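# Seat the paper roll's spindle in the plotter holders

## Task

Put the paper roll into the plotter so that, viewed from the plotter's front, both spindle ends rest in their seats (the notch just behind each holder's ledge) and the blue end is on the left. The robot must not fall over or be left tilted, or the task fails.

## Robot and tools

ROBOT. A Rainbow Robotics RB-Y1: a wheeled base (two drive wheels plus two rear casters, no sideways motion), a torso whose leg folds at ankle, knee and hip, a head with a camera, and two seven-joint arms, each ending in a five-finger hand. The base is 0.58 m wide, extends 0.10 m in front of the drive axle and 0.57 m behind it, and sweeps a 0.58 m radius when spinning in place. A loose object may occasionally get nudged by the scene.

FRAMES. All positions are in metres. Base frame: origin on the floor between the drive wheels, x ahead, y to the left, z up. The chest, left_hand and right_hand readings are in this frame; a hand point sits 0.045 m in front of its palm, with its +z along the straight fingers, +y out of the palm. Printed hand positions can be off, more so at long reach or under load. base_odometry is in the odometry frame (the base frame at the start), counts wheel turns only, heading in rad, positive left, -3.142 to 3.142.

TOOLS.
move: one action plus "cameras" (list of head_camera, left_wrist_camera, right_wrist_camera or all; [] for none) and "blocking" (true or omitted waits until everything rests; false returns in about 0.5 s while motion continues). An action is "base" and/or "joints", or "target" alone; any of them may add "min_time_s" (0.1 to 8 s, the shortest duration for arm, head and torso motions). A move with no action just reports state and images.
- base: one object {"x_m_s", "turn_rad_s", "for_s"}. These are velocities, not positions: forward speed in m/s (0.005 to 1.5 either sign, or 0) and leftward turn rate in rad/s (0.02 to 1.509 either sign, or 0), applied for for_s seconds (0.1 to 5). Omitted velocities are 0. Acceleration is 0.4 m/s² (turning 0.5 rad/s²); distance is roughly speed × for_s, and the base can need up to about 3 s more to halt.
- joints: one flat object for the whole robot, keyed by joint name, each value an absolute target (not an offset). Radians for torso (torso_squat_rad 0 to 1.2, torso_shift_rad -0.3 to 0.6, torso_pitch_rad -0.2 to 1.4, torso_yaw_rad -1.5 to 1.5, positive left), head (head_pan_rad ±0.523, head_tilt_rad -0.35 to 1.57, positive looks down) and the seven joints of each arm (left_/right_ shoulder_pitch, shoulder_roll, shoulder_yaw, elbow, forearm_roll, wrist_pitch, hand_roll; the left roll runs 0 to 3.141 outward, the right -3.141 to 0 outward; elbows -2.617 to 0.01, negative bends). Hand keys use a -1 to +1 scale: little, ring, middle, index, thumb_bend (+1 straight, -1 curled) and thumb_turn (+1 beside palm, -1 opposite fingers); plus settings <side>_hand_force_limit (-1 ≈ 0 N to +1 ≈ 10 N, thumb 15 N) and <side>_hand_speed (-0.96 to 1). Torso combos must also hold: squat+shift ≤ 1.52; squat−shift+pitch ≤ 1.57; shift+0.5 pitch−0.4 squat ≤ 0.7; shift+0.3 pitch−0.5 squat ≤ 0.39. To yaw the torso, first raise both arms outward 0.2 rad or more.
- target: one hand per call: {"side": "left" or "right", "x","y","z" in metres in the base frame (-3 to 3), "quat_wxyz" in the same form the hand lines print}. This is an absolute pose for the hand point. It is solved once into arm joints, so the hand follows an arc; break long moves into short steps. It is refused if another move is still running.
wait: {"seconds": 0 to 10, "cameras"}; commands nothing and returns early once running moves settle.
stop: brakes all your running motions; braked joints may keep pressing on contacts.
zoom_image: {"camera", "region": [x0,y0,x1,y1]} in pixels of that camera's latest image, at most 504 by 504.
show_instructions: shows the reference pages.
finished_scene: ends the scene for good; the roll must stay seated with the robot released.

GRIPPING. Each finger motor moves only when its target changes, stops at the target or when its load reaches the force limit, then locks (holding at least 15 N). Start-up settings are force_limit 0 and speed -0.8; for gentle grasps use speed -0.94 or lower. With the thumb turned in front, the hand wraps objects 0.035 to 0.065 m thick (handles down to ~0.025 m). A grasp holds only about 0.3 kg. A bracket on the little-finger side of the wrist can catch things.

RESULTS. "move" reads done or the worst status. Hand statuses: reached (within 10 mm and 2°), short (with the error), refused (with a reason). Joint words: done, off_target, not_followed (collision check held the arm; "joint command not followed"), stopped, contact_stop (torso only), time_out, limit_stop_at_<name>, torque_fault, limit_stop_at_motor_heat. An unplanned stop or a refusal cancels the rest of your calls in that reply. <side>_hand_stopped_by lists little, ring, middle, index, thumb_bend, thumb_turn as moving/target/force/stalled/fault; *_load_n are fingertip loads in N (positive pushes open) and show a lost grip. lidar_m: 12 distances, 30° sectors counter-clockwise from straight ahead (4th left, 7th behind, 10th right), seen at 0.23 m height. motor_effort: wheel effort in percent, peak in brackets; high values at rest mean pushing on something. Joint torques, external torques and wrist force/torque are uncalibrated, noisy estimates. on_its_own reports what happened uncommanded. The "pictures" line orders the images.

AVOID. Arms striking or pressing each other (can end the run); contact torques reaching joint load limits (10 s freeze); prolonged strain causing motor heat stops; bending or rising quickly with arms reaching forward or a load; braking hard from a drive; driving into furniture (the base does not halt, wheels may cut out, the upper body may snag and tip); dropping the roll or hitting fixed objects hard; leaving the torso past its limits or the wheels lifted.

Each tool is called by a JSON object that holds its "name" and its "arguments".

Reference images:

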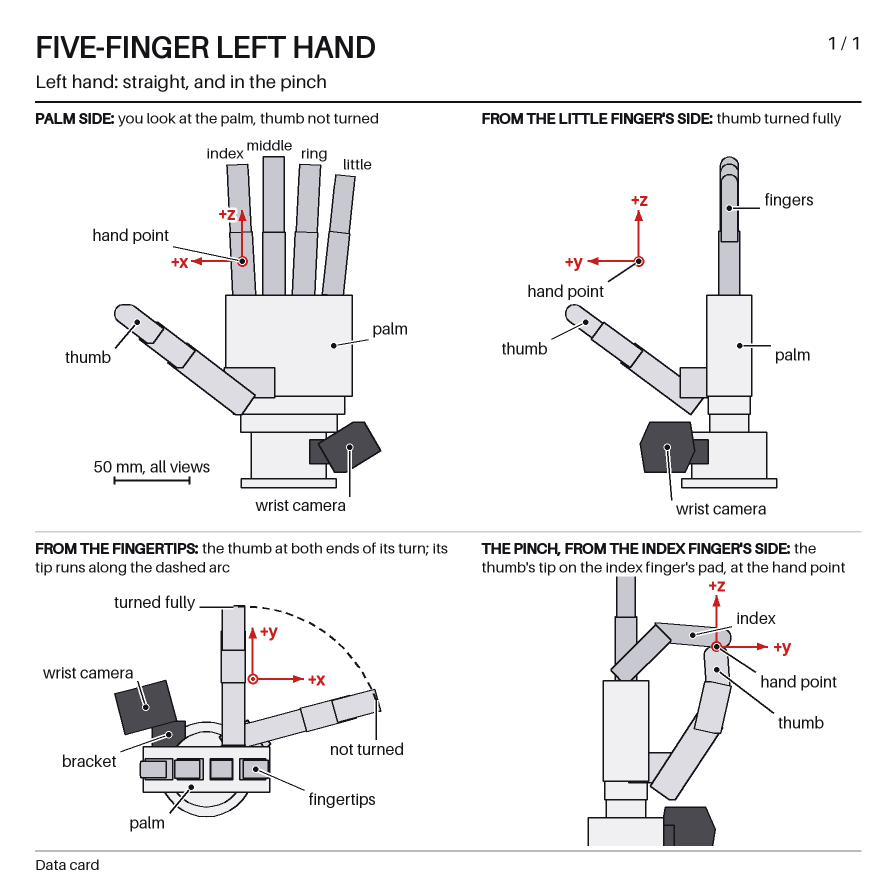

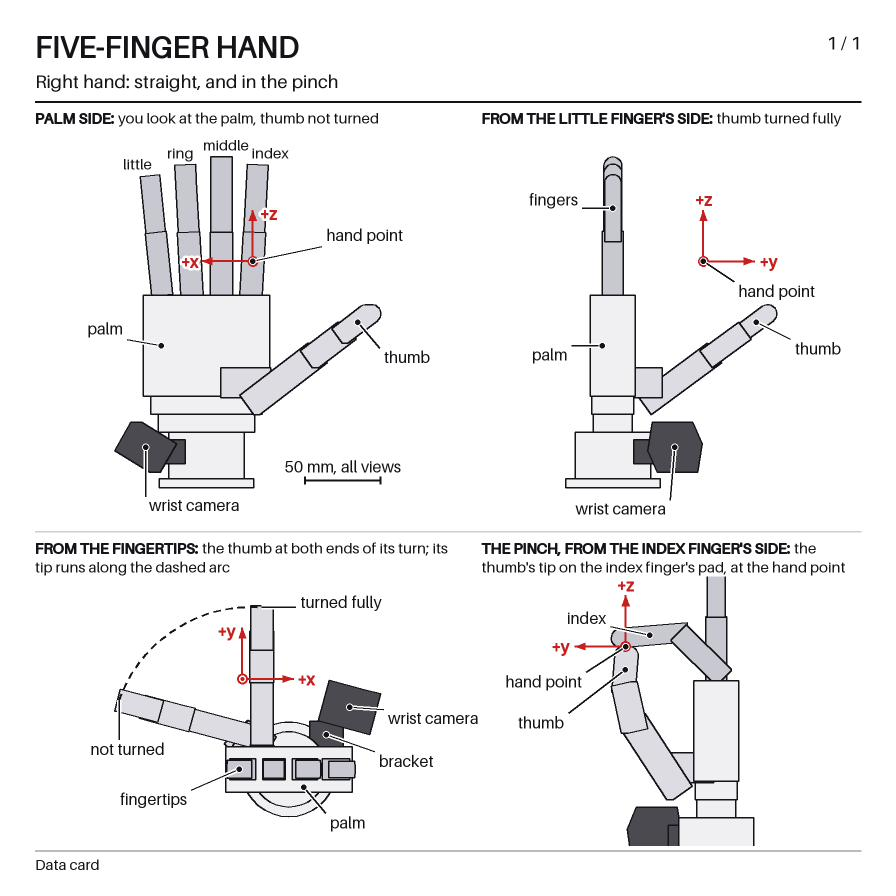

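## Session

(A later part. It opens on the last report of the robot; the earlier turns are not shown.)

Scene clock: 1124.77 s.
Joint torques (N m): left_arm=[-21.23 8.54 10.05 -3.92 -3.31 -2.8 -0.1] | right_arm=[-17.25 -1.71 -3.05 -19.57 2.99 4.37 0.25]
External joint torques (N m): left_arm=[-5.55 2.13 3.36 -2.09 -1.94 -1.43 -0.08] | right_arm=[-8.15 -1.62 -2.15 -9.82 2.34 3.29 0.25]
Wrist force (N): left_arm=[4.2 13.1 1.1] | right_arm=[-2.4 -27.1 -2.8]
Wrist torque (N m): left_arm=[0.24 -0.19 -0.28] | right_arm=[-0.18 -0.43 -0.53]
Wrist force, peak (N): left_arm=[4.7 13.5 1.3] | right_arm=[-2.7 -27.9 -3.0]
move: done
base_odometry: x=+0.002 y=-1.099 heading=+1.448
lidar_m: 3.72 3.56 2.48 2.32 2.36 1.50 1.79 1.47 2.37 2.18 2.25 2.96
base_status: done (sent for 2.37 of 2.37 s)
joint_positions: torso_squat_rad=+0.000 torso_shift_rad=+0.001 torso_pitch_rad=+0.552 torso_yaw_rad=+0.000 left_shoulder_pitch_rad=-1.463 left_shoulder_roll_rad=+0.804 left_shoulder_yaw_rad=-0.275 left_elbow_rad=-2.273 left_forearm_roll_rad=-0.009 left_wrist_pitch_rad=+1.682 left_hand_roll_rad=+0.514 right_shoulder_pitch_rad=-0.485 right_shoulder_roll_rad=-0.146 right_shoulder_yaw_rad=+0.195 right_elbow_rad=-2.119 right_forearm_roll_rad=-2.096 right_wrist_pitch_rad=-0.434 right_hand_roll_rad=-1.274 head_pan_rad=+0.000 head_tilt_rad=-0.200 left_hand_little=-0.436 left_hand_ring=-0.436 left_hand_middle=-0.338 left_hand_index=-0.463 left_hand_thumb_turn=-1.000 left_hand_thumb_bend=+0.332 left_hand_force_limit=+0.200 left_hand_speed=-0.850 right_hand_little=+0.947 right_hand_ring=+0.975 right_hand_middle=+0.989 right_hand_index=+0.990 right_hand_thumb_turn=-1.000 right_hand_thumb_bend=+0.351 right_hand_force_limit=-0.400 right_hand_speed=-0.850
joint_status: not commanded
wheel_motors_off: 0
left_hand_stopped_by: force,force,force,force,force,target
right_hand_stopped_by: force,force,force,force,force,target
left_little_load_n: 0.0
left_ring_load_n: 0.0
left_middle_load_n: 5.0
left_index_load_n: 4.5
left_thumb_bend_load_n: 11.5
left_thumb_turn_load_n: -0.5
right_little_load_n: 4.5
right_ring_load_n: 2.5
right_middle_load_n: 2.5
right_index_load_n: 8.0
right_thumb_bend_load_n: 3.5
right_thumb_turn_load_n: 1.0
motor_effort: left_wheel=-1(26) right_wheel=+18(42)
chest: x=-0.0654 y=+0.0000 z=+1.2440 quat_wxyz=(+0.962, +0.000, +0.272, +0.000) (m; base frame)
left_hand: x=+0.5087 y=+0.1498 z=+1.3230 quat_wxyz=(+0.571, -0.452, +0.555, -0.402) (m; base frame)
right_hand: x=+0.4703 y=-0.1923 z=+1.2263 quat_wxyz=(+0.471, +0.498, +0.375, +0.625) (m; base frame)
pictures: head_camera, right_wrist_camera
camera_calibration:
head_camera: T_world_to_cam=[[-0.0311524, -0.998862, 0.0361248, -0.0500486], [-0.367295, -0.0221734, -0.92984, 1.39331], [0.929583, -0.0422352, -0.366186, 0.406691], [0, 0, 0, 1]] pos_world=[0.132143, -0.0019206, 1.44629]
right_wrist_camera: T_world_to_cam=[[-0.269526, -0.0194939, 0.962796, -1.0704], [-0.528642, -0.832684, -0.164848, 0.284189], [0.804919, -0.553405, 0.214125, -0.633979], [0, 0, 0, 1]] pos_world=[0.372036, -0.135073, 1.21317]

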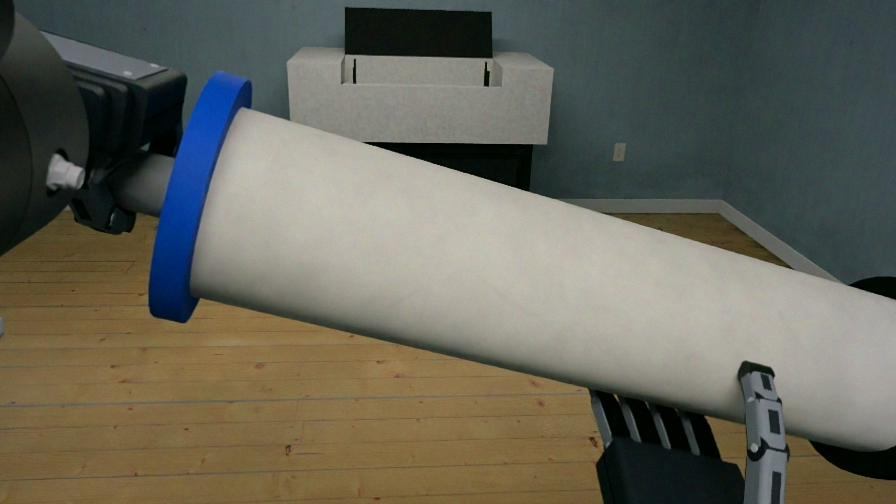

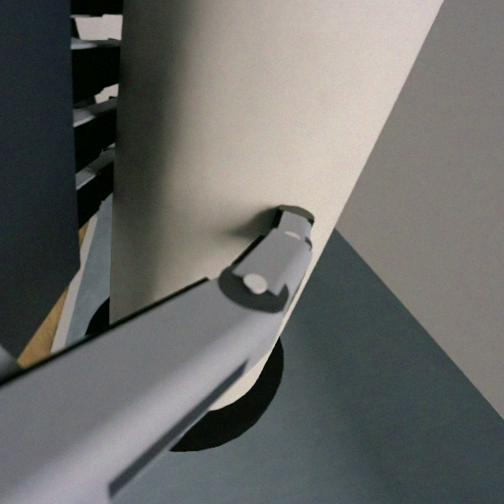

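{"name": "move", "arguments": {"base": {"x_m_s": 0.4, "for_s": 5.0}, "cameras": ["head_camera"]}}

{"name": "move", "arguments": {"base": {"x_m_s": 0.3, "for_s": 2.0}, "cameras": ["head_camera"]}}

Scene clock: 1135.33 s.
Joint torques (N m): left_arm=[-21.57 8.86 9.89 -3.93 -3.31 -2.91 0] | right_arm=[-17.41 -1.83 -3.23 -19.58 2.93 4.31 0.36]
External joint torques (N m): left_arm=[-5.88 2.46 3.2 -2.1 -1.94 -1.54 0.01] | right_arm=[-8.31 -1.74 -2.32 -9.82 2.28 3.23 0.36]
Wrist force (N): left_arm=[4.0 12.2 1.0] | right_arm=[-2.2 -26.9 -2.8]
Wrist torque (N m): left_arm=[0.07 -0.17 -0.28] | right_arm=[-0.17 -0.41 -0.50]
Wrist force, peak (N): left_arm=[4.2 13.8 1.1] | right_arm=[-1.8 -29.2 -0.9]
move: done
base_odometry: x=+0.247 y=+0.886 heading=+1.448
lidar_m: 1.73 1.76 2.61 2.46 2.51 3.27 3.43 3.20 2.23 2.07 2.11 1.88
base_status: done (sent for 5 of 5 s)
joint_positions: torso_squat_rad=+0.000 torso_shift_rad=+0.001 torso_pitch_rad=+0.552 torso_yaw_rad=+0.000 left_shoulder_pitch_rad=-1.463 left_shoulder_roll_rad=+0.804 left_shoulder_yaw_rad=-0.275 left_elbow_rad=-2.273 left_forearm_roll_rad=-0.009 left_wrist_pitch_rad=+1.682 left_hand_roll_rad=+0.514 right_shoulder_pitch_rad=-0.485 right_shoulder_roll_rad=-0.146 right_shoulder_yaw_rad=+0.195 right_elbow_rad=-2.119 right_forearm_roll_rad=-2.096 right_wrist_pitch_rad=-0.434 right_hand_roll_rad=-1.274 head_pan_rad=+0.000 head_tilt_rad=-0.200 left_hand_little=-0.436 left_hand_ring=-0.436 left_hand_middle=-0.338 left_hand_index=-0.463 left_hand_thumb_turn=-1.000 left_hand_thumb_bend=+0.332 left_hand_force_limit=+0.200 left_hand_speed=-0.850 right_hand_little=+0.947 right_hand_ring=+0.975 right_hand_middle=+0.989 right_hand_index=+0.990 right_hand_thumb_turn=-1.000 right_hand_thumb_bend=+0.351 right_hand_force_limit=-0.400 right_hand_speed=-0.850
joint_status: not commanded
wheel_motors_off: 0
left_hand_stopped_by: force,force,force,force,force,target
right_hand_stopped_by: force,force,force,force,force,target
left_little_load_n: 0.0
left_ring_load_n: 0.0
left_middle_load_n: 5.5
left_index_load_n: 4.5
left_thumb_bend_load_n: 11.5
left_thumb_turn_load_n: -1.0
right_little_load_n: 5.0
right_ring_load_n: 2.5
right_middle_load_n: 2.5
right_index_load_n: 8.0
right_thumb_bend_load_n: 3.5
right_thumb_turn_load_n: 1.0
motor_effort: left_wheel=+1(39) right_wheel=-3(50)
chest: x=-0.0653 y=+0.0000 z=+1.2440 quat_wxyz=(+0.962, +0.000, +0.272, +0.000) (m; base frame)
left_hand: x=+0.5088 y=+0.1498 z=+1.3228 quat_wxyz=(+0.571, -0.452, +0.555, -0.402) (m; base frame)
right_hand: x=+0.4705 y=-0.1923 z=+1.2261 quat_wxyz=(+0.471, +0.498, +0.375, +0.624) (m; base frame)
pictures: head_camera
camera_calibration:
head_camera: T_world_to_cam=[[-0.0311431, -0.998862, 0.0361311, -0.0500558], [-0.367467, -0.0221749, -0.929772, 1.39327], [0.929515, -0.042233, -0.366358, 0.406855], [0, 0, 0, 1]] pos_world=[0.132243, -0.00192059, 1.44628]

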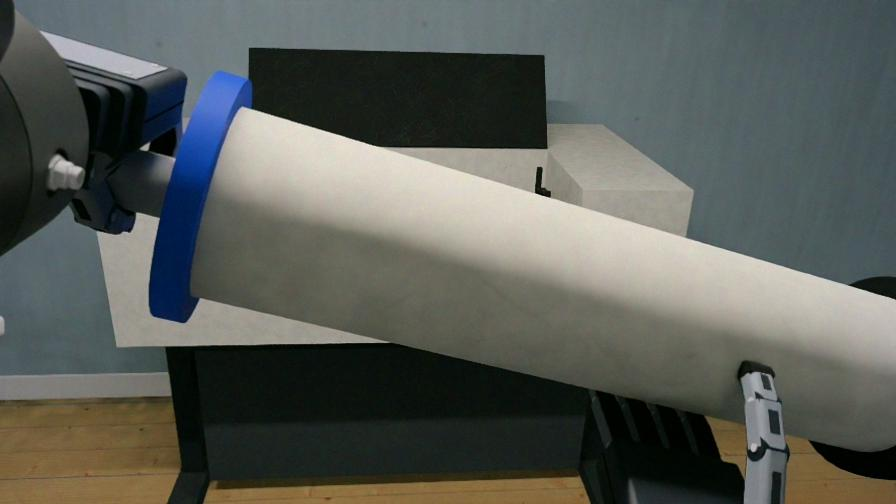

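Scene clock: 1138.43 s.
Joint torques (N m): left_arm=[-21.43 8.79 10.25 -3.76 -3.35 -2.81 0.01] | right_arm=[-17.54 -1.84 -3.05 -19.61 3.02 4.32 0.21]
External joint torques (N m): left_arm=[-5.74 2.39 3.57 -1.92 -1.98 -1.44 0.03] | right_arm=[-8.43 -1.75 -2.15 -9.86 2.37 3.24 0.22]
Wrist force (N): left_arm=[4.5 12.5 0.8] | right_arm=[-2.1 -27.1 -2.8]
Wrist torque (N m): left_arm=[0.13 -0.27 -0.23] | right_arm=[-0.17 -0.43 -0.47]
Wrist force, peak (N): left_arm=[4.9 13.3 2.8] | right_arm=[-2.1 -29.3 -0.8]
move: done
base_odometry: x=+0.321 y=+1.482 heading=+1.448
lidar_m: 1.12 1.16 2.20 2.50 2.56 3.33 3.97 3.13 2.19 2.02 2.07 1.20
base_status: done (sent for 2 of 2 s)
joint_positions: torso_squat_rad=+0.000 torso_shift_rad=+0.001 torso_pitch_rad=+0.552 torso_yaw_rad=+0.000 left_shoulder_pitch_rad=-1.463 left_shoulder_roll_rad=+0.804 left_shoulder_yaw_rad=-0.275 left_elbow_rad=-2.273 left_forearm_roll_rad=-0.009 left_wrist_pitch_rad=+1.682 left_hand_roll_rad=+0.514 right_shoulder_pitch_rad=-0.485 right_shoulder_roll_rad=-0.146 right_shoulder_yaw_rad=+0.195 right_elbow_rad=-2.119 right_forearm_roll_rad=-2.096 right_wrist_pitch_rad=-0.434 right_hand_roll_rad=-1.274 head_pan_rad=+0.000 head_tilt_rad=-0.200 left_hand_little=-0.436 left_hand_ring=-0.436 left_hand_middle=-0.338 left_hand_index=-0.463 left_hand_thumb_turn=-1.000 left_hand_thumb_bend=+0.332 left_hand_force_limit=+0.200 left_hand_speed=-0.850 right_hand_little=+0.947 right_hand_ring=+0.975 right_hand_middle=+0.989 right_hand_index=+0.990 right_hand_thumb_turn=-1.000 right_hand_thumb_bend=+0.351 right_hand_force_limit=-0.400 right_hand_speed=-0.850
joint_status: not commanded
wheel_motors_off: 0
left_hand_stopped_by: force,force,force,force,force,target
right_hand_stopped_by: force,force,force,force,force,target
left_little_load_n: 0.0
left_ring_load_n: 0.0
left_middle_load_n: 5.0
left_index_load_n: 4.5
left_thumb_bend_load_n: 12.0
left_thumb_turn_load_n: -0.5
right_little_load_n: 5.0
right_ring_load_n: 2.5
right_middle_load_n: 2.5
right_index_load_n: 7.5
right_thumb_bend_load_n: 3.5
right_thumb_turn_load_n: 0.5
motor_effort: left_wheel=+0(33) right_wheel=-5(20)
chest: x=-0.0653 y=+0.0000 z=+1.2440 quat_wxyz=(+0.962, +0.000, +0.272, +0.000) (m; base frame)
left_hand: x=+0.5088 y=+0.1498 z=+1.3228 quat_wxyz=(+0.571, -0.452, +0.555, -0.402) (m; base frame)
right_hand: x=+0.4705 y=-0.1923 z=+1.2261 quat_wxyz=(+0.471, +0.498, +0.375, +0.624) (m; base frame)
pictures: head_camera
camera_calibration:
head_camera: T_world_to_cam=[[-0.0311397, -0.998862, 0.0361311, -0.0500531], [-0.367553, -0.0221722, -0.929738, 1.39327], [0.929481, -0.0422319, -0.366445, 0.406891], [0, 0, 0, 1]] pos_world=[0.132344, -0.0019206, 1.44628]

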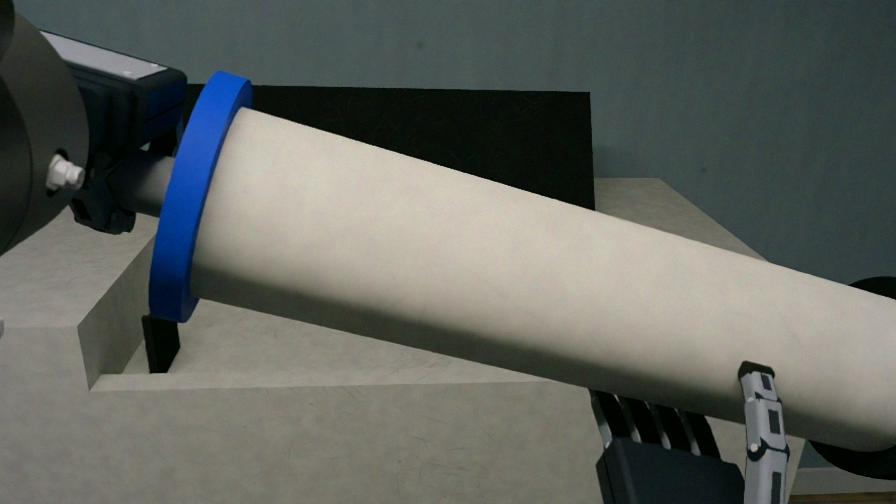

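{"name": "move", "arguments": {"base": {"turn_rad_s": 0.1, "for_s": 0.6333}, "joints": {"right_hand_force_limit": 0.8, "right_hand_speed": -0.85, "right_hand_index": 0.65, "right_hand_middle": 0.65, "right_hand_ring": 0.65, "right_hand_little": 0.65}, "cameras": ["head_camera", "right_wrist_camera"]}}

Scene clock: 1218.53 s.
Joint torques (N m): left_arm=[-20.78 8.5 10.06 -3.88 -3.15 -2.69 -0.02] | right_arm=[-17.54 -1.58 -3.06 -20.63 2.99 4.99 0.04]
External joint torques (N m): left_arm=[-5.09 2.1 3.37 -2.05 -1.78 -1.32 0] | right_arm=[-8.43 -1.48 -2.16 -10.88 2.34 3.91 0.04]
Wrist force (N): left_arm=[3.4 11.4 -0.6] | right_arm=[-3.1 -29.0 -1.4]
Wrist torque (N m): left_arm=[0.23 -0.16 -0.34] | right_arm=[-0.09 -0.86 -1.04]
Wrist force, peak (N): left_arm=[4.1 13.4 1.3] | right_arm=[-2.5 -29.6 -1.3]
move: off_target
base_odometry: x=+0.321 y=+1.482 heading=+1.510
lidar_m: 1.13 1.16 2.34 2.50 2.58 3.52 3.96 2.94 2.14 2.05 2.09 1.19
base_status: done (sent for 0.63 of 0.63 s)
joint_positions: torso_squat_rad=+0.000 torso_shift_rad=+0.001 torso_pitch_rad=+0.552 torso_yaw_rad=+0.000 left_shoulder_pitch_rad=-1.463 left_shoulder_roll_rad=+0.804 left_shoulder_yaw_rad=-0.275 left_elbow_rad=-2.273 left_forearm_roll_rad=-0.009 left_wrist_pitch_rad=+1.682 left_hand_roll_rad=+0.514 right_shoulder_pitch_rad=-0.485 right_shoulder_roll_rad=-0.146 right_shoulder_yaw_rad=+0.195 right_elbow_rad=-2.119 right_forearm_roll_rad=-2.096 right_wrist_pitch_rad=-0.435 right_hand_roll_rad=-1.274 head_pan_rad=+0.000 head_tilt_rad=-0.200 left_hand_little=-0.436 left_hand_ring=-0.436 left_hand_middle=-0.338 left_hand_index=-0.463 left_hand_thumb_turn=-1.000 left_hand_thumb_bend=+0.332 left_hand_force_limit=+0.200 left_hand_speed=-0.850 right_hand_little=+0.895 right_hand_ring=+0.900 right_hand_middle=+0.910 right_hand_index=+0.938 right_hand_thumb_turn=-1.000 right_hand_thumb_bend=+0.355 right_hand_force_limit=+0.800 right_hand_speed=-0.850
joint_status: right_hand_little off_target (ended at +0.895, target +0.650); right_hand_ring off_target (ended at +0.900, target +0.650); right_hand_middle off_target (ended at +0.910, target +0.650); right_hand_index off_target (ended at +0.938, target +0.650); the others done
wheel_motors_off: 0
left_hand_stopped_by: force,force,force,force,force,target
right_hand_stopped_by: force,force,force,force,force,target
left_little_load_n: 0.0
left_ring_load_n: 0.0
left_middle_load_n: 5.0
left_index_load_n: 2.5
left_thumb_bend_load_n: 12.0
left_thumb_turn_load_n: -0.5
right_little_load_n: 4.5
right_ring_load_n: 9.5
right_middle_load_n: 11.0
right_index_load_n: 4.0
right_thumb_bend_load_n: 18.5
right_thumb_turn_load_n: 0.0
motor_effort: left_wheel=-23(52) right_wheel=+8(48)
chest: x=-0.0653 y=+0.0000 z=+1.2440 quat_wxyz=(+0.962, +0.000, +0.272, +0.000) (m; base frame)
left_hand: x=+0.5088 y=+0.1498 z=+1.3229 quat_wxyz=(+0.571, -0.452, +0.555, -0.402) (m; base frame)
right_hand: x=+0.4705 y=-0.1923 z=+1.2260 quat_wxyz=(+0.471, +0.498, +0.375, +0.624) (m; base frame)
pictures: head_camera, right_wrist_camera
camera_calibration:
head_camera: T_world_to_cam=[[-0.0311431, -0.998862, 0.0361311, -0.0500558], [-0.367467, -0.0221749, -0.929772, 1.39327], [0.929515, -0.042233, -0.366358, 0.406855], [0, 0, 0, 1]] pos_world=[0.132243, -0.00192059, 1.44628]
right_wrist_camera: T_world_to_cam=[[-0.268838, -0.0193239, 0.962992, -1.07053], [-0.528875, -0.832634, -0.164354, 0.283743], [0.804995, -0.553487, 0.213624, -0.63351], [0, 0, 0, 1]] pos_world=[0.372239, -0.135072, 1.21287]

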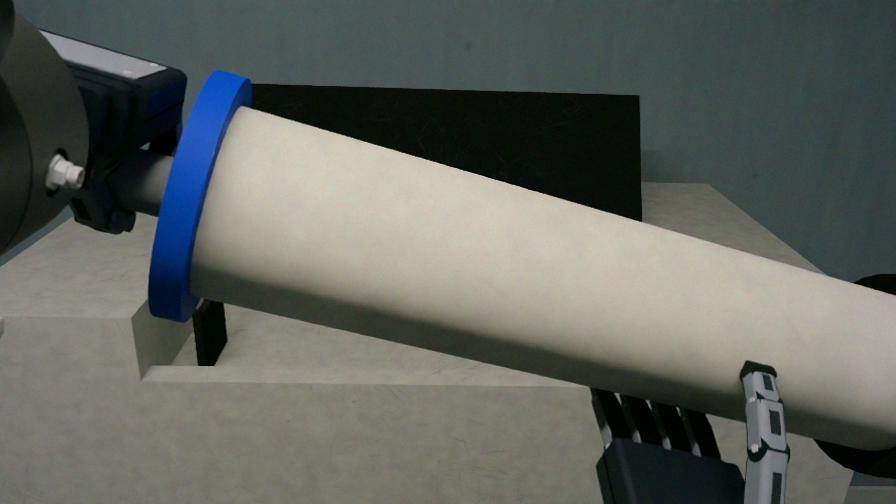

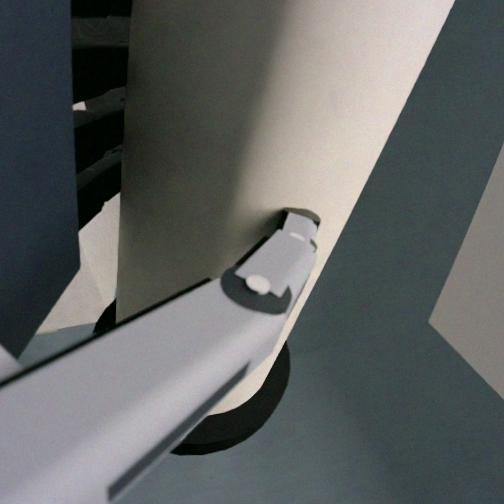

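{"name": "move", "arguments": {"target": {"side": "left", "x": 0.5088, "y": 0.1534, "z": 1.305, "quat_wxyz": [0.5595, -0.4661, 0.5448, -0.4157]}, "min_time_s": 1.5, "cameras": []}}

{"name": "move", "arguments": {"target": {"side": "right", "x": 0.4705, "y": -0.1942, "z": 1.2256, "quat_wxyz": [0.4953, 0.4738, 0.4057, 0.6045]}, "min_time_s": 1.5, "cameras": ["head_camera", "right_wrist_camera", "left_wrist_camera"]}}

Scene clock: 1261.40 s.
Joint torques (N m): left_arm=[-17.58 5.65 8.98 -4.11 -2.04 -2.78 0.33] | right_arm=[-20.34 -0.68 -1.5 -23.76 2.14 7.08 -1.18]
External joint torques (N m): left_arm=[-2.25 -0.9 2.33 -1.92 -0.67 -1.41 0.35] | right_arm=[-11.25 -0.58 -0.59 -14 1.49 6 -1.18]
Wrist force (N): left_arm=[-2.8 8.1 -2.6] | right_arm=[-8.2 -32.9 -0.3]
Wrist torque (N m): left_arm=[0.15 0.12 -0.29] | right_arm=[-0.05 -1.30 -2.63]
Wrist force, peak (N): left_arm=[3.4 12.1 -0.7] | right_arm=[-8.1 -33.6 -0.6]
move: done
base_odometry: x=+0.321 y=+1.482 heading=+1.510
lidar_m: 1.12 1.17 2.33 2.50 2.59 3.52 3.94 2.95 2.12 2.04 2.08 1.18
base_status: not commanded
joint_positions: torso_squat_rad=+0.000 torso_shift_rad=+0.001 torso_pitch_rad=+0.552 torso_yaw_rad=+0.000 left_shoulder_pitch_rad=-1.388 left_shoulder_roll_rad=+0.801 left_shoulder_yaw_rad=-0.260 left_elbow_rad=-2.299 left_forearm_roll_rad=-0.031 left_wrist_pitch_rad=+1.652 left_hand_roll_rad=+0.562 right_shoulder_pitch_rad=-0.485 right_shoulder_roll_rad=-0.146 right_shoulder_yaw_rad=+0.195 right_elbow_rad=-2.118 right_forearm_roll_rad=-2.096 right_wrist_pitch_rad=-0.435 right_hand_roll_rad=-1.274 head_pan_rad=+0.000 head_tilt_rad=-0.200 left_hand_little=-0.436 left_hand_ring=-0.436 left_hand_middle=-0.338 left_hand_index=-0.464 left_hand_thumb_turn=-1.000 left_hand_thumb_bend=+0.332 left_hand_force_limit=+0.200 left_hand_speed=-0.850 right_hand_little=+0.896 right_hand_ring=+0.901 right_hand_middle=+0.910 right_hand_index=+0.937 right_hand_thumb_turn=-1.001 right_hand_thumb_bend=+0.355 right_hand_force_limit=+0.800 right_hand_speed=-0.850
joint_status: all done
wheel_motors_off: 0
left_hand_stopped_by: force,force,force,force,force,target
right_hand_stopped_by: force,force,force,force,force,target
left_little_load_n: 0.0
left_ring_load_n: -0.5
left_middle_load_n: 5.5
left_index_load_n: 0.0
left_thumb_bend_load_n: 11.5
left_thumb_turn_load_n: -2.0
right_little_load_n: 14.5
right_ring_load_n: 12.5
right_middle_load_n: 6.5
right_index_load_n: 0.0
right_thumb_bend_load_n: 20.5
right_thumb_turn_load_n: -8.0
motor_effort: left_wheel=-24(24) right_wheel=+9(9)
chest: x=-0.0653 y=+0.0000 z=+1.2440 quat_wxyz=(+0.962, +0.000, +0.272, +0.000) (m; base frame)
left_hand: x=+0.5085 y=+0.1538 z=+1.3049 quat_wxyz=(+0.559, -0.467, +0.546, -0.413) (m; base frame)
left_hand_status: reached (checked arc, planned for 1.5 s): 1 mm and 0.4 deg off.
right_hand: x=+0.4706 y=-0.1927 z=+1.2253 quat_wxyz=(+0.471, +0.499, +0.375, +0.623) (m; base frame)
pictures: none
No camera images: "cameras" was empty.

Scene clock: 1263.23 s.
Joint torques (N m): left_arm=[-21.3 10.04 11.45 -4.09 -4.2 -2.72 -0.22] | right_arm=[-13.26 -3.88 -9.38 -16.61 3.95 1.65 1.09]
External joint torques (N m): left_arm=[-5.96 3.5 4.8 -1.89 -2.82 -1.36 -0.2] | right_arm=[-4.34 -2.97 -7.88 -6.82 3.28 0.69 1.09]
Wrist force (N): left_arm=[8.1 15.7 2.9] | right_arm=[5.3 -24.0 -3.9]
Wrist torque (N m): left_arm=[0.40 -0.23 -0.36] | right_arm=[-0.25 0.29 0.79]
Wrist force, peak (N): left_arm=[8.9 15.9 3.1] | right_arm=[-8.4 -33.1 -0.4]
move: done
base_odometry: x=+0.321 y=+1.482 heading=+1.510
lidar_m: 1.12 1.17 2.35 2.49 2.59 3.54 3.96 2.95 2.15 2.05 2.09 1.18
base_status: not commanded
joint_positions: torso_squat_rad=+0.000 torso_shift_rad=+0.001 torso_pitch_rad=+0.552 torso_yaw_rad=+0.000 left_shoulder_pitch_rad=-1.387 left_shoulder_roll_rad=+0.800 left_shoulder_yaw_rad=-0.260 left_elbow_rad=-2.299 left_forearm_roll_rad=-0.031 left_wrist_pitch_rad=+1.652 left_hand_roll_rad=+0.562 right_shoulder_pitch_rad=-0.473 right_shoulder_roll_rad=-0.201 right_shoulder_yaw_rad=+0.192 right_elbow_rad=-2.112 right_forearm_roll_rad=-2.090 right_wrist_pitch_rad=-0.421 right_hand_roll_rad=-1.242 head_pan_rad=+0.000 head_tilt_rad=-0.200 left_hand_little=-0.436 left_hand_ring=-0.436 left_hand_middle=-0.338 left_hand_index=-0.463 left_hand_thumb_turn=-1.000 left_hand_thumb_bend=+0.332 left_hand_force_limit=+0.200 left_hand_speed=-0.850 right_hand_little=+0.894 right_hand_ring=+0.900 right_hand_middle=+0.910 right_hand_index=+0.938 right_hand_thumb_turn=-0.999 right_hand_thumb_bend=+0.355 right_hand_force_limit=+0.800 right_hand_speed=-0.850
joint_status: all done
wheel_motors_off: 0
left_hand_stopped_by: force,force,force,force,force,target
right_hand_stopped_by: force,force,force,force,force,target
left_little_load_n: 0.0
left_ring_load_n: 0.0
left_middle_load_n: 5.0
left_index_load_n: 3.5
left_thumb_bend_load_n: 12.0
left_thumb_turn_load_n: 1.5
right_little_load_n: -0.5
right_ring_load_n: 2.0
right_middle_load_n: 9.5
right_index_load_n: 10.0
right_thumb_bend_load_n: 14.5
right_thumb_turn_load_n: 9.5
motor_effort: left_wheel=-24(24) right_wheel=+9(9)
chest: x=-0.0653 y=+0.0000 z=+1.2440 quat_wxyz=(+0.962, +0.000, +0.272, +0.000) (m; base frame)
left_hand: x=+0.5084 y=+0.1532 z=+1.3040 quat_wxyz=(+0.559, -0.468, +0.547, -0.413) (m; base frame)
right_hand: x=+0.4707 y=-0.1933 z=+1.2237 quat_wxyz=(+0.495, +0.475, +0.405, +0.605) (m; base frame)
right_hand_status: reached (checked arc, planned for 1.5 s): 2 mm and 0.2 deg off.
pictures: head_camera, left_wrist_camera, right_wrist_camera
camera_calibration:
head_camera: T_world_to_cam=[[-0.0311431, -0.998862, 0.0361311, -0.0500558], [-0.367467, -0.0221749, -0.929772, 1.39327], [0.929515, -0.042233, -0.366358, 0.406855], [0, 0, 0, 1]] pos_world=[0.132243, -0.00192059, 1.44628]
left_wrist_camera: T_world_to_cam=[[0.0829695, -0.512168, 0.854868, -1.07923], [-0.514333, -0.756753, -0.403467, 0.896228], [0.853568, -0.406212, -0.326213, 0.166426], [0, 0, 0, 1]] pos_world=[0.408448, 0.193078, 1.33849]
right_wrist_camera: T_world_to_cam=[[-0.268673, 0.0753116, 0.960283, -1.04679], [-0.529705, -0.84421, -0.0819951, 0.179934], [0.804505, -0.530696, 0.266709, -0.694058], [0, 0, 0, 1]] pos_world=[0.372441, -0.137597, 1.20508]

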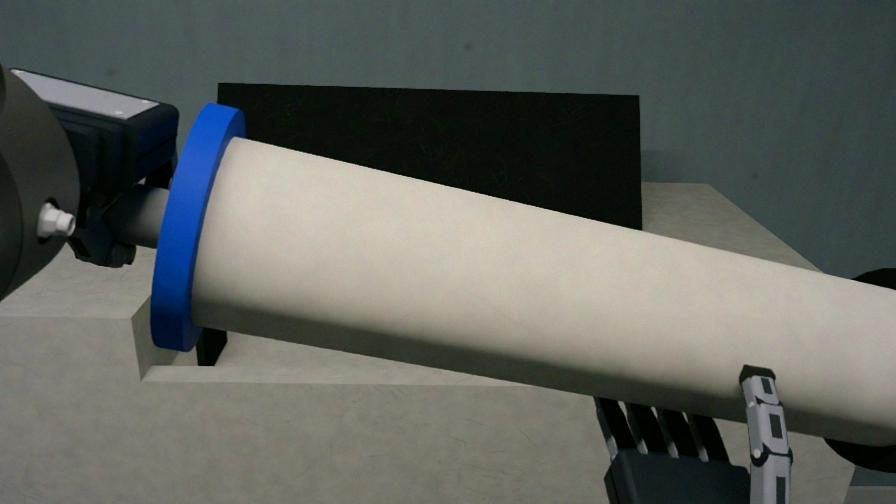

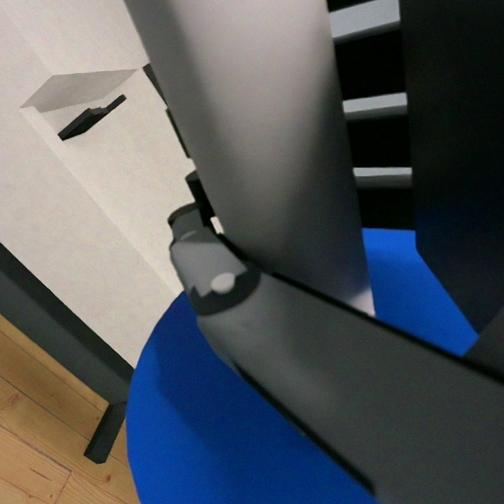

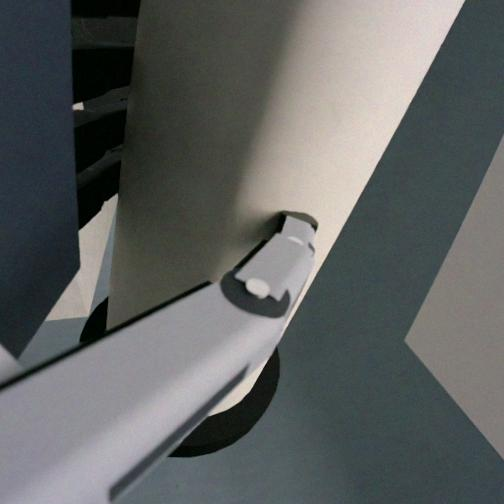

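{"name": "move", "arguments": {"joints": {"right_hand_thumb_bend": 0.39}, "cameras": []}}

{"name": "move", "arguments": {"target": {"side": "left", "x": 0.5088, "y": 0.1576, "z": 1.2697, "quat_wxyz": [0.5355, -0.4935, 0.5233, -0.4424]}, "min_time_s": 2, "cameras": []}}

{"name": "move", "arguments": {"target": {"side": "right", "x": 0.4705, "y": -0.1962, "z": 1.2255, "quat_wxyz": [0.5183, 0.4485, 0.4354, 0.5835]}, "min_time_s": 2, "cameras": ["head_camera", "right_wrist_camera"]}}

Scene clock: 1275.47 s.
Joint torques (N m): left_arm=[-20.97 10.16 11.54 -4.17 -4.37 -2.61 -0.28] | right_arm=[-13.77 -3.99 -9.03 -16.72 3.71 1.67 0.78]
External joint torques (N m): left_arm=[-5.64 3.62 4.88 -1.97 -2.99 -1.25 -0.27] | right_arm=[-4.84 -3.07 -7.54 -6.94 3.04 0.71 0.79]
Wrist force (N): left_arm=[8.8 15.0 3.0] | right_arm=[5.7 -24.6 -3.6]
Wrist torque (N m): left_arm=[0.27 -0.25 -0.33] | right_arm=[-0.21 0.15 0.57]
Wrist force, peak (N): left_arm=[8.4 16.4 2.9] | right_arm=[5.5 -25.2 -3.9]
move: done
base_odometry: x=+0.321 y=+1.482 heading=+1.510
lidar_m: 1.12 1.17 2.33 2.50 2.59 3.52 3.96 2.95 2.14 2.04 2.10 1.19
base_status: not commanded
joint_positions: torso_squat_rad=+0.000 torso_shift_rad=+0.001 torso_pitch_rad=+0.552 torso_yaw_rad=+0.000 left_shoulder_pitch_rad=-1.387 left_shoulder_roll_rad=+0.800 left_shoulder_yaw_rad=-0.260 left_elbow_rad=-2.299 left_forearm_roll_rad=-0.031 left_wrist_pitch_rad=+1.652 left_hand_roll_rad=+0.562 right_shoulder_pitch_rad=-0.473 right_shoulder_roll_rad=-0.201 right_shoulder_yaw_rad=+0.192 right_elbow_rad=-2.112 right_forearm_roll_rad=-2.090 right_wrist_pitch_rad=-0.421 right_hand_roll_rad=-1.242 head_pan_rad=+0.000 head_tilt_rad=-0.200 left_hand_little=-0.436 left_hand_ring=-0.436 left_hand_middle=-0.338 left_hand_index=-0.463 left_hand_thumb_turn=-1.000 left_hand_thumb_bend=+0.332 left_hand_force_limit=+0.200 left_hand_speed=-0.850 right_hand_little=+0.894 right_hand_ring=+0.900 right_hand_middle=+0.910 right_hand_index=+0.938 right_hand_thumb_turn=-0.999 right_hand_thumb_bend=+0.393 right_hand_force_limit=+0.800 right_hand_speed=-0.850
joint_status: all done
wheel_motors_off: 0
left_hand_stopped_by: force,force,force,force,force,target
right_hand_stopped_by: force,force,force,force,target,target
left_little_load_n: 0.0
left_ring_load_n: 0.0
left_middle_load_n: 5.5
left_index_load_n: 3.5
left_thumb_bend_load_n: 12.0
left_thumb_turn_load_n: 1.5
right_little_load_n: 0.0
right_ring_load_n: 1.5
right_middle_load_n: 7.5
right_index_load_n: 8.0
right_thumb_bend_load_n: 5.0
right_thumb_turn_load_n: 5.5
motor_effort: left_wheel=-24(24) right_wheel=+9(9)
chest: x=-0.0653 y=+0.0000 z=+1.2440 quat_wxyz=(+0.962, +0.000, +0.272, +0.000) (m; base frame)
left_hand: x=+0.5084 y=+0.1532 z=+1.3040 quat_wxyz=(+0.559, -0.468, +0.547, -0.413) (m; base frame)
right_hand: x=+0.4707 y=-0.1933 z=+1.2237 quat_wxyz=(+0.495, +0.475, +0.405, +0.605) (m; base frame)
pictures: none
No camera images: "cameras" was empty.

Scene clock: 1277.80 s.
Joint torques (N m): left_arm=[-18.02 5.25 9.22 -6.35 -2.1 -3.17 0.46] | right_arm=[-19.3 -2.17 -2.64 -22.25 2.64 6.18 -0.58]
External joint torques (N m): left_arm=[-3.55 -1.5 2.63 -3.22 -0.72 -1.81 0.48] | right_arm=[-10.39 -1.23 -1.14 -12.46 1.97 5.21 -0.57]
Wrist force (N): left_arm=[-5.2 10.2 -0.3] | right_arm=[-6.9 -31.4 -1.7]
Wrist torque (N m): left_arm=[0.15 0.28 -0.30] | right_arm=[-0.13 -0.74 -1.81]
Wrist force, peak (N): left_arm=[8.3 15.6 2.7] | right_arm=[-6.4 -31.9 -1.7]
move: done
base_odometry: x=+0.321 y=+1.482 heading=+1.510
lidar_m: 1.13 1.18 2.35 2.49 2.59 3.55 3.95 2.94 2.14 2.05 2.10 1.18
base_status: not commanded
joint_positions: torso_squat_rad=+0.000 torso_shift_rad=+0.001 torso_pitch_rad=+0.552 torso_yaw_rad=+0.000 left_shoulder_pitch_rad=-1.223 left_shoulder_roll_rad=+0.788 left_shoulder_yaw_rad=-0.237 left_elbow_rad=-2.340 left_forearm_roll_rad=-0.093 left_wrist_pitch_rad=+1.552 left_hand_roll_rad=+0.671 right_shoulder_pitch_rad=-0.471 right_shoulder_roll_rad=-0.201 right_shoulder_yaw_rad=+0.190 right_elbow_rad=-2.110 right_forearm_roll_rad=-2.090 right_wrist_pitch_rad=-0.423 right_hand_roll_rad=-1.242 head_pan_rad=+0.000 head_tilt_rad=-0.200 left_hand_little=-0.436 left_hand_ring=-0.436 left_hand_middle=-0.338 left_hand_index=-0.463 left_hand_thumb_turn=-1.000 left_hand_thumb_bend=+0.332 left_hand_force_limit=+0.200 left_hand_speed=-0.850 right_hand_little=+0.895 right_hand_ring=+0.900 right_hand_middle=+0.910 right_hand_index=+0.937 right_hand_thumb_turn=-1.000 right_hand_thumb_bend=+0.393 right_hand_force_limit=+0.800 right_hand_speed=-0.850
joint_status: all done
wheel_motors_off: 0
left_hand_stopped_by: force,force,force,force,force,target
right_hand_stopped_by: force,force,force,force,target,target
left_little_load_n: 0.0
left_ring_load_n: 0.0
left_middle_load_n: 5.5
left_index_load_n: 1.5
left_thumb_bend_load_n: 11.5
left_thumb_turn_load_n: -2.5
right_little_load_n: 11.0
right_ring_load_n: 9.0
right_middle_load_n: 3.5
right_index_load_n: 0.0
right_thumb_bend_load_n: 6.0
right_thumb_turn_load_n: -3.5
motor_effort: left_wheel=-23(24) right_wheel=+9(9)
chest: x=-0.0653 y=+0.0000 z=+1.2440 quat_wxyz=(+0.962, +0.000, +0.272, +0.000) (m; base frame)
left_hand: x=+0.5087 y=+0.1579 z=+1.2689 quat_wxyz=(+0.535, -0.494, +0.524, -0.441) (m; base frame)
left_hand_status: reached (checked arc, planned for 2.0 s): 1 mm and 0.2 deg off.
right_hand: x=+0.4709 y=-0.1946 z=+1.2224 quat_wxyz=(+0.496, +0.476, +0.405, +0.603) (m; base frame)
pictures: none
No camera images: "cameras" was empty.

Scene clock: 1280.13 s.
Joint torques (N m): left_arm=[-19.42 10.01 11.3 -6.49 -4.18 -2.55 -0.12] | right_arm=[-13.97 -4.8 -10.55 -17.5 3.28 1.54 0.69]
External joint torques (N m): left_arm=[-4.95 3.27 4.71 -3.35 -2.8 -1.19 -0.11] | right_arm=[-5.21 -2.94 -8.38 -7.75 2.59 0.69 0.7]
Wrist force (N): left_arm=[6.9 15.6 2.3] | right_arm=[7.7 -25.5 -3.6]
Wrist torque (N m): left_arm=[0.32 -0.11 -0.33] | right_arm=[-0.21 0.14 0.53]
Wrist force, peak (N): left_arm=[6.8 16.1 2.7] | right_arm=[-6.0 -31.2 -1.8]
move: done
base_odometry: x=+0.321 y=+1.482 heading=+1.510
lidar_m: 1.13 1.17 2.35 2.49 2.58 3.52 3.95 2.94 2.15 2.06 2.09 1.19
base_status: not commanded
joint_positions: torso_squat_rad=+0.000 torso_shift_rad=+0.001 torso_pitch_rad=+0.552 torso_yaw_rad=+0.000 left_shoulder_pitch_rad=-1.222 left_shoulder_roll_rad=+0.787 left_shoulder_yaw_rad=-0.237 left_elbow_rad=-2.340 left_forearm_roll_rad=-0.092 left_wrist_pitch_rad=+1.552 left_hand_roll_rad=+0.671 right_shoulder_pitch_rad=-0.462 right_shoulder_roll_rad=-0.264 right_shoulder_yaw_rad=+0.188 right_elbow_rad=-2.110 right_forearm_roll_rad=-2.093 right_wrist_pitch_rad=-0.413 right_hand_roll_rad=-1.205 head_pan_rad=+0.000 head_tilt_rad=-0.200 left_hand_little=-0.436 left_hand_ring=-0.436 left_hand_middle=-0.338 left_hand_index=-0.463 left_hand_thumb_turn=-1.000 left_hand_thumb_bend=+0.332 left_hand_force_limit=+0.200 left_hand_speed=-0.850 right_hand_little=+0.894 right_hand_ring=+0.900 right_hand_middle=+0.910 right_hand_index=+0.938 right_hand_thumb_turn=-1.000 right_hand_thumb_bend=+0.393 right_hand_force_limit=+0.800 right_hand_speed=-0.850
joint_status: all done
wheel_motors_off: 0
left_hand_stopped_by: force,force,force,force,force,target
right_hand_stopped_by: force,force,force,force,target,target
left_little_load_n: 0.5
left_ring_load_n: 0.0
left_middle_load_n: 5.5
left_index_load_n: 2.5
left_thumb_bend_load_n: 12.0
left_thumb_turn_load_n: 1.0
right_little_load_n: 0.5
right_ring_load_n: 1.0
right_middle_load_n: 7.0
right_index_load_n: 7.5
right_thumb_bend_load_n: 3.5
right_thumb_turn_load_n: 3.5
motor_effort: left_wheel=-24(24) right_wheel=+9(9)
chest: x=-0.0653 y=+0.0000 z=+1.2440 quat_wxyz=(+0.962, +0.000, +0.272, +0.000) (m; base frame)
left_hand: x=+0.5086 y=+0.1573 z=+1.2683 quat_wxyz=(+0.535, -0.494, +0.525, -0.441) (m; base frame)
right_hand: x=+0.4707 y=-0.1952 z=+1.2235 quat_wxyz=(+0.519, +0.449, +0.434, +0.584) (m; base frame)
right_hand_status: reached (checked arc, planned for 2.0 s): 2 mm and 0.2 deg off.
pictures: head_camera, right_wrist_camera
camera_calibration:
head_camera: T_world_to_cam=[[-0.0311431, -0.998862, 0.0361311, -0.0500558], [-0.367467, -0.0221749, -0.929772, 1.39327], [0.929515, -0.042233, -0.366358, 0.406855], [0, 0, 0, 1]] pos_world=[0.132243, -0.00192059, 1.44628]
right_wrist_camera: T_world_to_cam=[[-0.270979, 0.170852, 0.947301, -1.01081], [-0.530271, -0.847828, 0.00122515, 0.076084], [0.803358, -0.501994, 0.320341, -0.75445], [0, 0, 0, 1]] pos_world=[0.37253, -0.141525, 1.19913]

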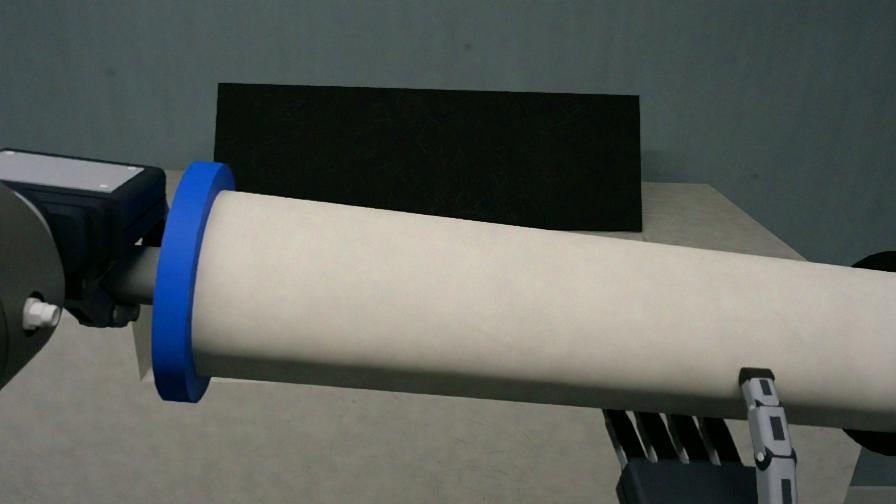

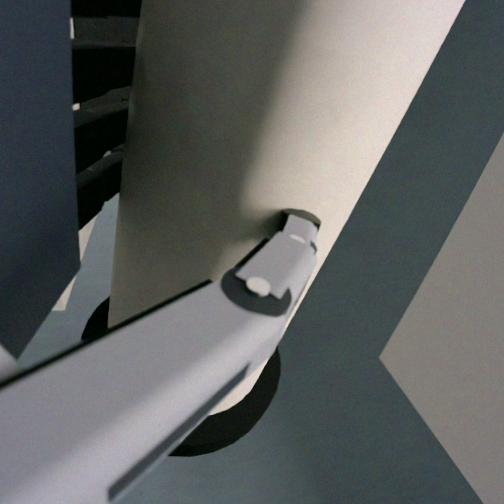

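{"name": "move", "arguments": {"target": {"side": "left", "x": 0.5088, "y": 0.1583, "z": 1.2342, "quat_wxyz": [0.5101, -0.5197, 0.5005, -0.4681]}, "min_time_s": 2, "cameras": []}}

{"name": "move", "arguments": {"target": {"side": "right", "x": 0.4705, "y": -0.1979, "z": 1.2255, "quat_wxyz": [0.538, 0.4247, 0.4613, 0.5632]}, "min_time_s": 2, "cameras": ["head_camera", "right_wrist_camera"]}}

Scene clock: 1288.87 s.
Joint torques (N m): left_arm=[-17.62 5.91 9.06 -8.15 -2.1 -3.4 0.48] | right_arm=[-18.5 -3.04 -3.96 -21.97 2.73 5.58 -0.62]
External joint torques (N m): left_arm=[-4.01 -0.8 2.59 -3.97 -0.73 -2.06 0.49] | right_arm=[-9.76 -1.15 -1.78 -12.21 2.04 4.73 -0.62]
Wrist force (N): left_arm=[-6.4 10.7 -0.1] | right_arm=[-4.1 -31.1 -1.8]
Wrist torque (N m): left_arm=[0.26 0.31 -0.31] | right_arm=[-0.04 -0.63 -1.66]
Wrist force, peak (N): left_arm=[7.4 16.1 2.2] | right_arm=[-3.9 -31.5 -2.0]
move: done
base_odometry: x=+0.321 y=+1.482 heading=+1.510
lidar_m: 1.12 1.17 2.32 2.50 2.58 3.53 3.96 2.95 2.15 2.04 2.11 1.18
base_status: not commanded
joint_positions: torso_squat_rad=+0.000 torso_shift_rad=+0.001 torso_pitch_rad=+0.552 torso_yaw_rad=+0.000 left_shoulder_pitch_rad=-1.073 left_shoulder_roll_rad=+0.758 left_shoulder_yaw_rad=-0.229 left_elbow_rad=-2.355 left_forearm_roll_rad=-0.167 left_wrist_pitch_rad=+1.443 left_hand_roll_rad=+0.781 right_shoulder_pitch_rad=-0.461 right_shoulder_roll_rad=-0.264 right_shoulder_yaw_rad=+0.186 right_elbow_rad=-2.109 right_forearm_roll_rad=-2.093 right_wrist_pitch_rad=-0.414 right_hand_roll_rad=-1.205 head_pan_rad=+0.000 head_tilt_rad=-0.200 left_hand_little=-0.436 left_hand_ring=-0.436 left_hand_middle=-0.338 left_hand_index=-0.464 left_hand_thumb_turn=-1.000 left_hand_thumb_bend=+0.332 left_hand_force_limit=+0.200 left_hand_speed=-0.850 right_hand_little=+0.895 right_hand_ring=+0.900 right_hand_middle=+0.910 right_hand_index=+0.937 right_hand_thumb_turn=-1.000 right_hand_thumb_bend=+0.393 right_hand_force_limit=+0.800 right_hand_speed=-0.850
joint_status: all done
wheel_motors_off: 0
left_hand_stopped_by: force,force,force,force,force,target
right_hand_stopped_by: force,force,force,force,target,target
left_little_load_n: 0.0
left_ring_load_n: 0.0
left_middle_load_n: 6.0
left_index_load_n: 0.5
left_thumb_bend_load_n: 11.5
left_thumb_turn_load_n: -2.5
right_little_load_n: 11.0
right_ring_load_n: 9.0
right_middle_load_n: 3.5
right_index_load_n: 0.0
right_thumb_bend_load_n: 4.5
right_thumb_turn_load_n: -3.5
motor_effort: left_wheel=-24(24) right_wheel=+9(9)
chest: x=-0.0653 y=+0.0000 z=+1.2440 quat_wxyz=(+0.962, +0.000, +0.272, +0.000) (m; base frame)
left_hand: x=+0.5087 y=+0.1587 z=+1.2332 quat_wxyz=(+0.510, -0.520, +0.501, -0.467) (m; base frame)
left_hand_status: reached (checked arc, planned for 2.0 s): 1 mm and 0.2 deg off.
right_hand: x=+0.4709 y=-0.1965 z=+1.2225 quat_wxyz=(+0.519, +0.450, +0.434, +0.583) (m; base frame)
pictures: none
No camera images: "cameras" was empty.

Scene clock: 1291.20 s.
Joint torques (N m): left_arm=[-17.85 9.58 11.03 -7.81 -4.06 -2.38 -0.01] | right_arm=[-14.47 -6 -11.51 -18.21 3.13 1.14 0.72]
External joint torques (N m): left_arm=[-4.24 2.89 4.56 -3.61 -2.69 -1.04 0] | right_arm=[-5.86 -3.24 -8.68 -8.54 2.42 0.39 0.73]
Wrist force (N): left_arm=[4.8 15.6 1.9] | right_arm=[9.9 -25.8 -3.4]
Wrist torque (N m): left_arm=[0.35 -0.01 -0.37] | right_arm=[-0.19 0.11 0.53]
Wrist force, peak (N): left_arm=[5.1 16.2 2.2] | right_arm=[-4.0 -31.3 -1.8]
move: done
base_odometry: x=+0.321 y=+1.482 heading=+1.510
lidar_m: 1.12 1.15 2.34 2.50 2.59 3.53 3.96 2.95 2.14 2.05 2.10 1.18
base_status: not commanded
joint_positions: torso_squat_rad=+0.000 torso_shift_rad=+0.001 torso_pitch_rad=+0.552 torso_yaw_rad=+0.000 left_shoulder_pitch_rad=-1.073 left_shoulder_roll_rad=+0.757 left_shoulder_yaw_rad=-0.229 left_elbow_rad=-2.355 left_forearm_roll_rad=-0.166 left_wrist_pitch_rad=+1.443 left_hand_roll_rad=+0.781 right_shoulder_pitch_rad=-0.453 right_shoulder_roll_rad=-0.327 right_shoulder_yaw_rad=+0.185 right_elbow_rad=-2.111 right_forearm_roll_rad=-2.104 right_wrist_pitch_rad=-0.412 right_hand_roll_rad=-1.167 head_pan_rad=+0.000 head_tilt_rad=-0.200 left_hand_little=-0.436 left_hand_ring=-0.436 left_hand_middle=-0.338 left_hand_index=-0.463 left_hand_thumb_turn=-1.000 left_hand_thumb_bend=+0.332 left_hand_force_limit=+0.200 left_hand_speed=-0.850 right_hand_little=+0.894 right_hand_ring=+0.900 right_hand_middle=+0.910 right_hand_index=+0.938 right_hand_thumb_turn=-1.000 right_hand_thumb_bend=+0.393 right_hand_force_limit=+0.800 right_hand_speed=-0.850
joint_status: all done
wheel_motors_off: 0
left_hand_stopped_by: force,force,force,force,force,target
right_hand_stopped_by: force,force,force,force,target,target
left_little_load_n: 0.0
left_ring_load_n: 0.0
left_middle_load_n: 5.5
left_index_load_n: 2.0
left_thumb_bend_load_n: 12.0
left_thumb_turn_load_n: 1.0
right_little_load_n: 0.0
right_ring_load_n: 2.0
right_middle_load_n: 7.0
right_index_load_n: 6.5
right_thumb_bend_load_n: 2.5
right_thumb_turn_load_n: 3.0
motor_effort: left_wheel=-23(24) right_wheel=+9(9)
chest: x=-0.0653 y=+0.0000 z=+1.2440 quat_wxyz=(+0.962, +0.000, +0.272, +0.000) (m; base frame)
left_hand: x=+0.5086 y=+0.1581 z=+1.2328 quat_wxyz=(+0.509, -0.520, +0.502, -0.467) (m; base frame)
right_hand: x=+0.4707 y=-0.1971 z=+1.2233 quat_wxyz=(+0.539, +0.425, +0.459, +0.564) (m; base frame)
right_hand_status: reached (checked arc, planned for 2.0 s): 2 mm and 0.3 deg off.
pictures: head_camera, right_wrist_camera
camera_calibration:
head_camera: T_world_to_cam=[[-0.0311431, -0.998862, 0.0361311, -0.0500558], [-0.367467, -0.0221749, -0.929772, 1.39327], [0.929515, -0.042233, -0.366358, 0.406855], [0, 0, 0, 1]] pos_world=[0.132243, -0.00192059, 1.44628]
right_wrist_camera: T_world_to_cam=[[-0.271544, 0.255805, 0.927808, -0.969372], [-0.530362, -0.844218, 0.0775362, -0.0180535], [0.803107, -0.471019, 0.364912, -0.803666], [0, 0, 0, 1]] pos_world=[0.372627, -0.145813, 1.19406]

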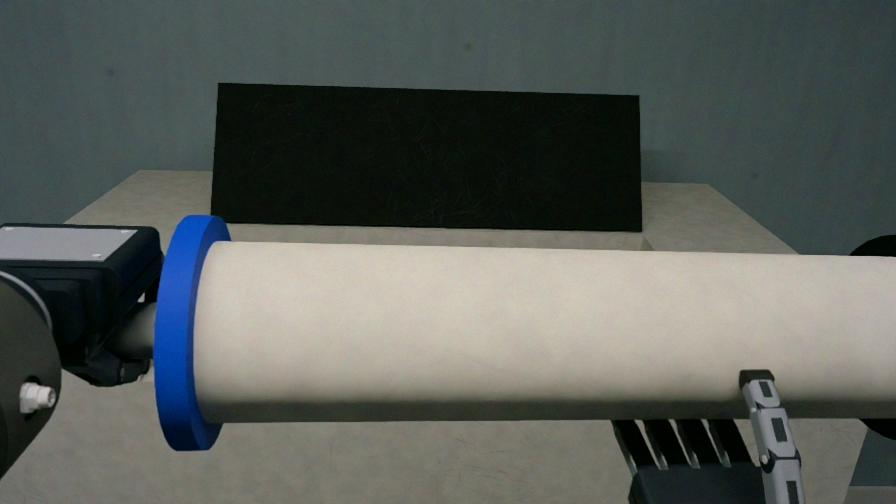

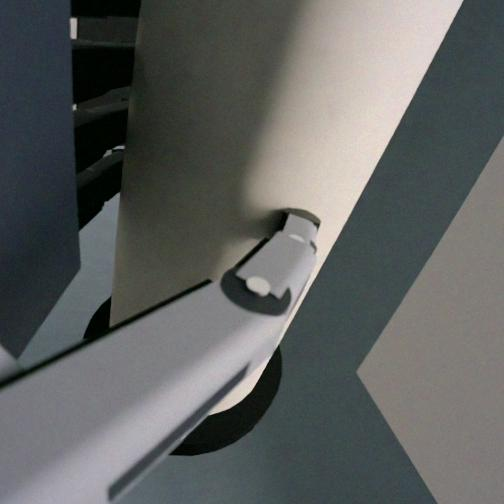

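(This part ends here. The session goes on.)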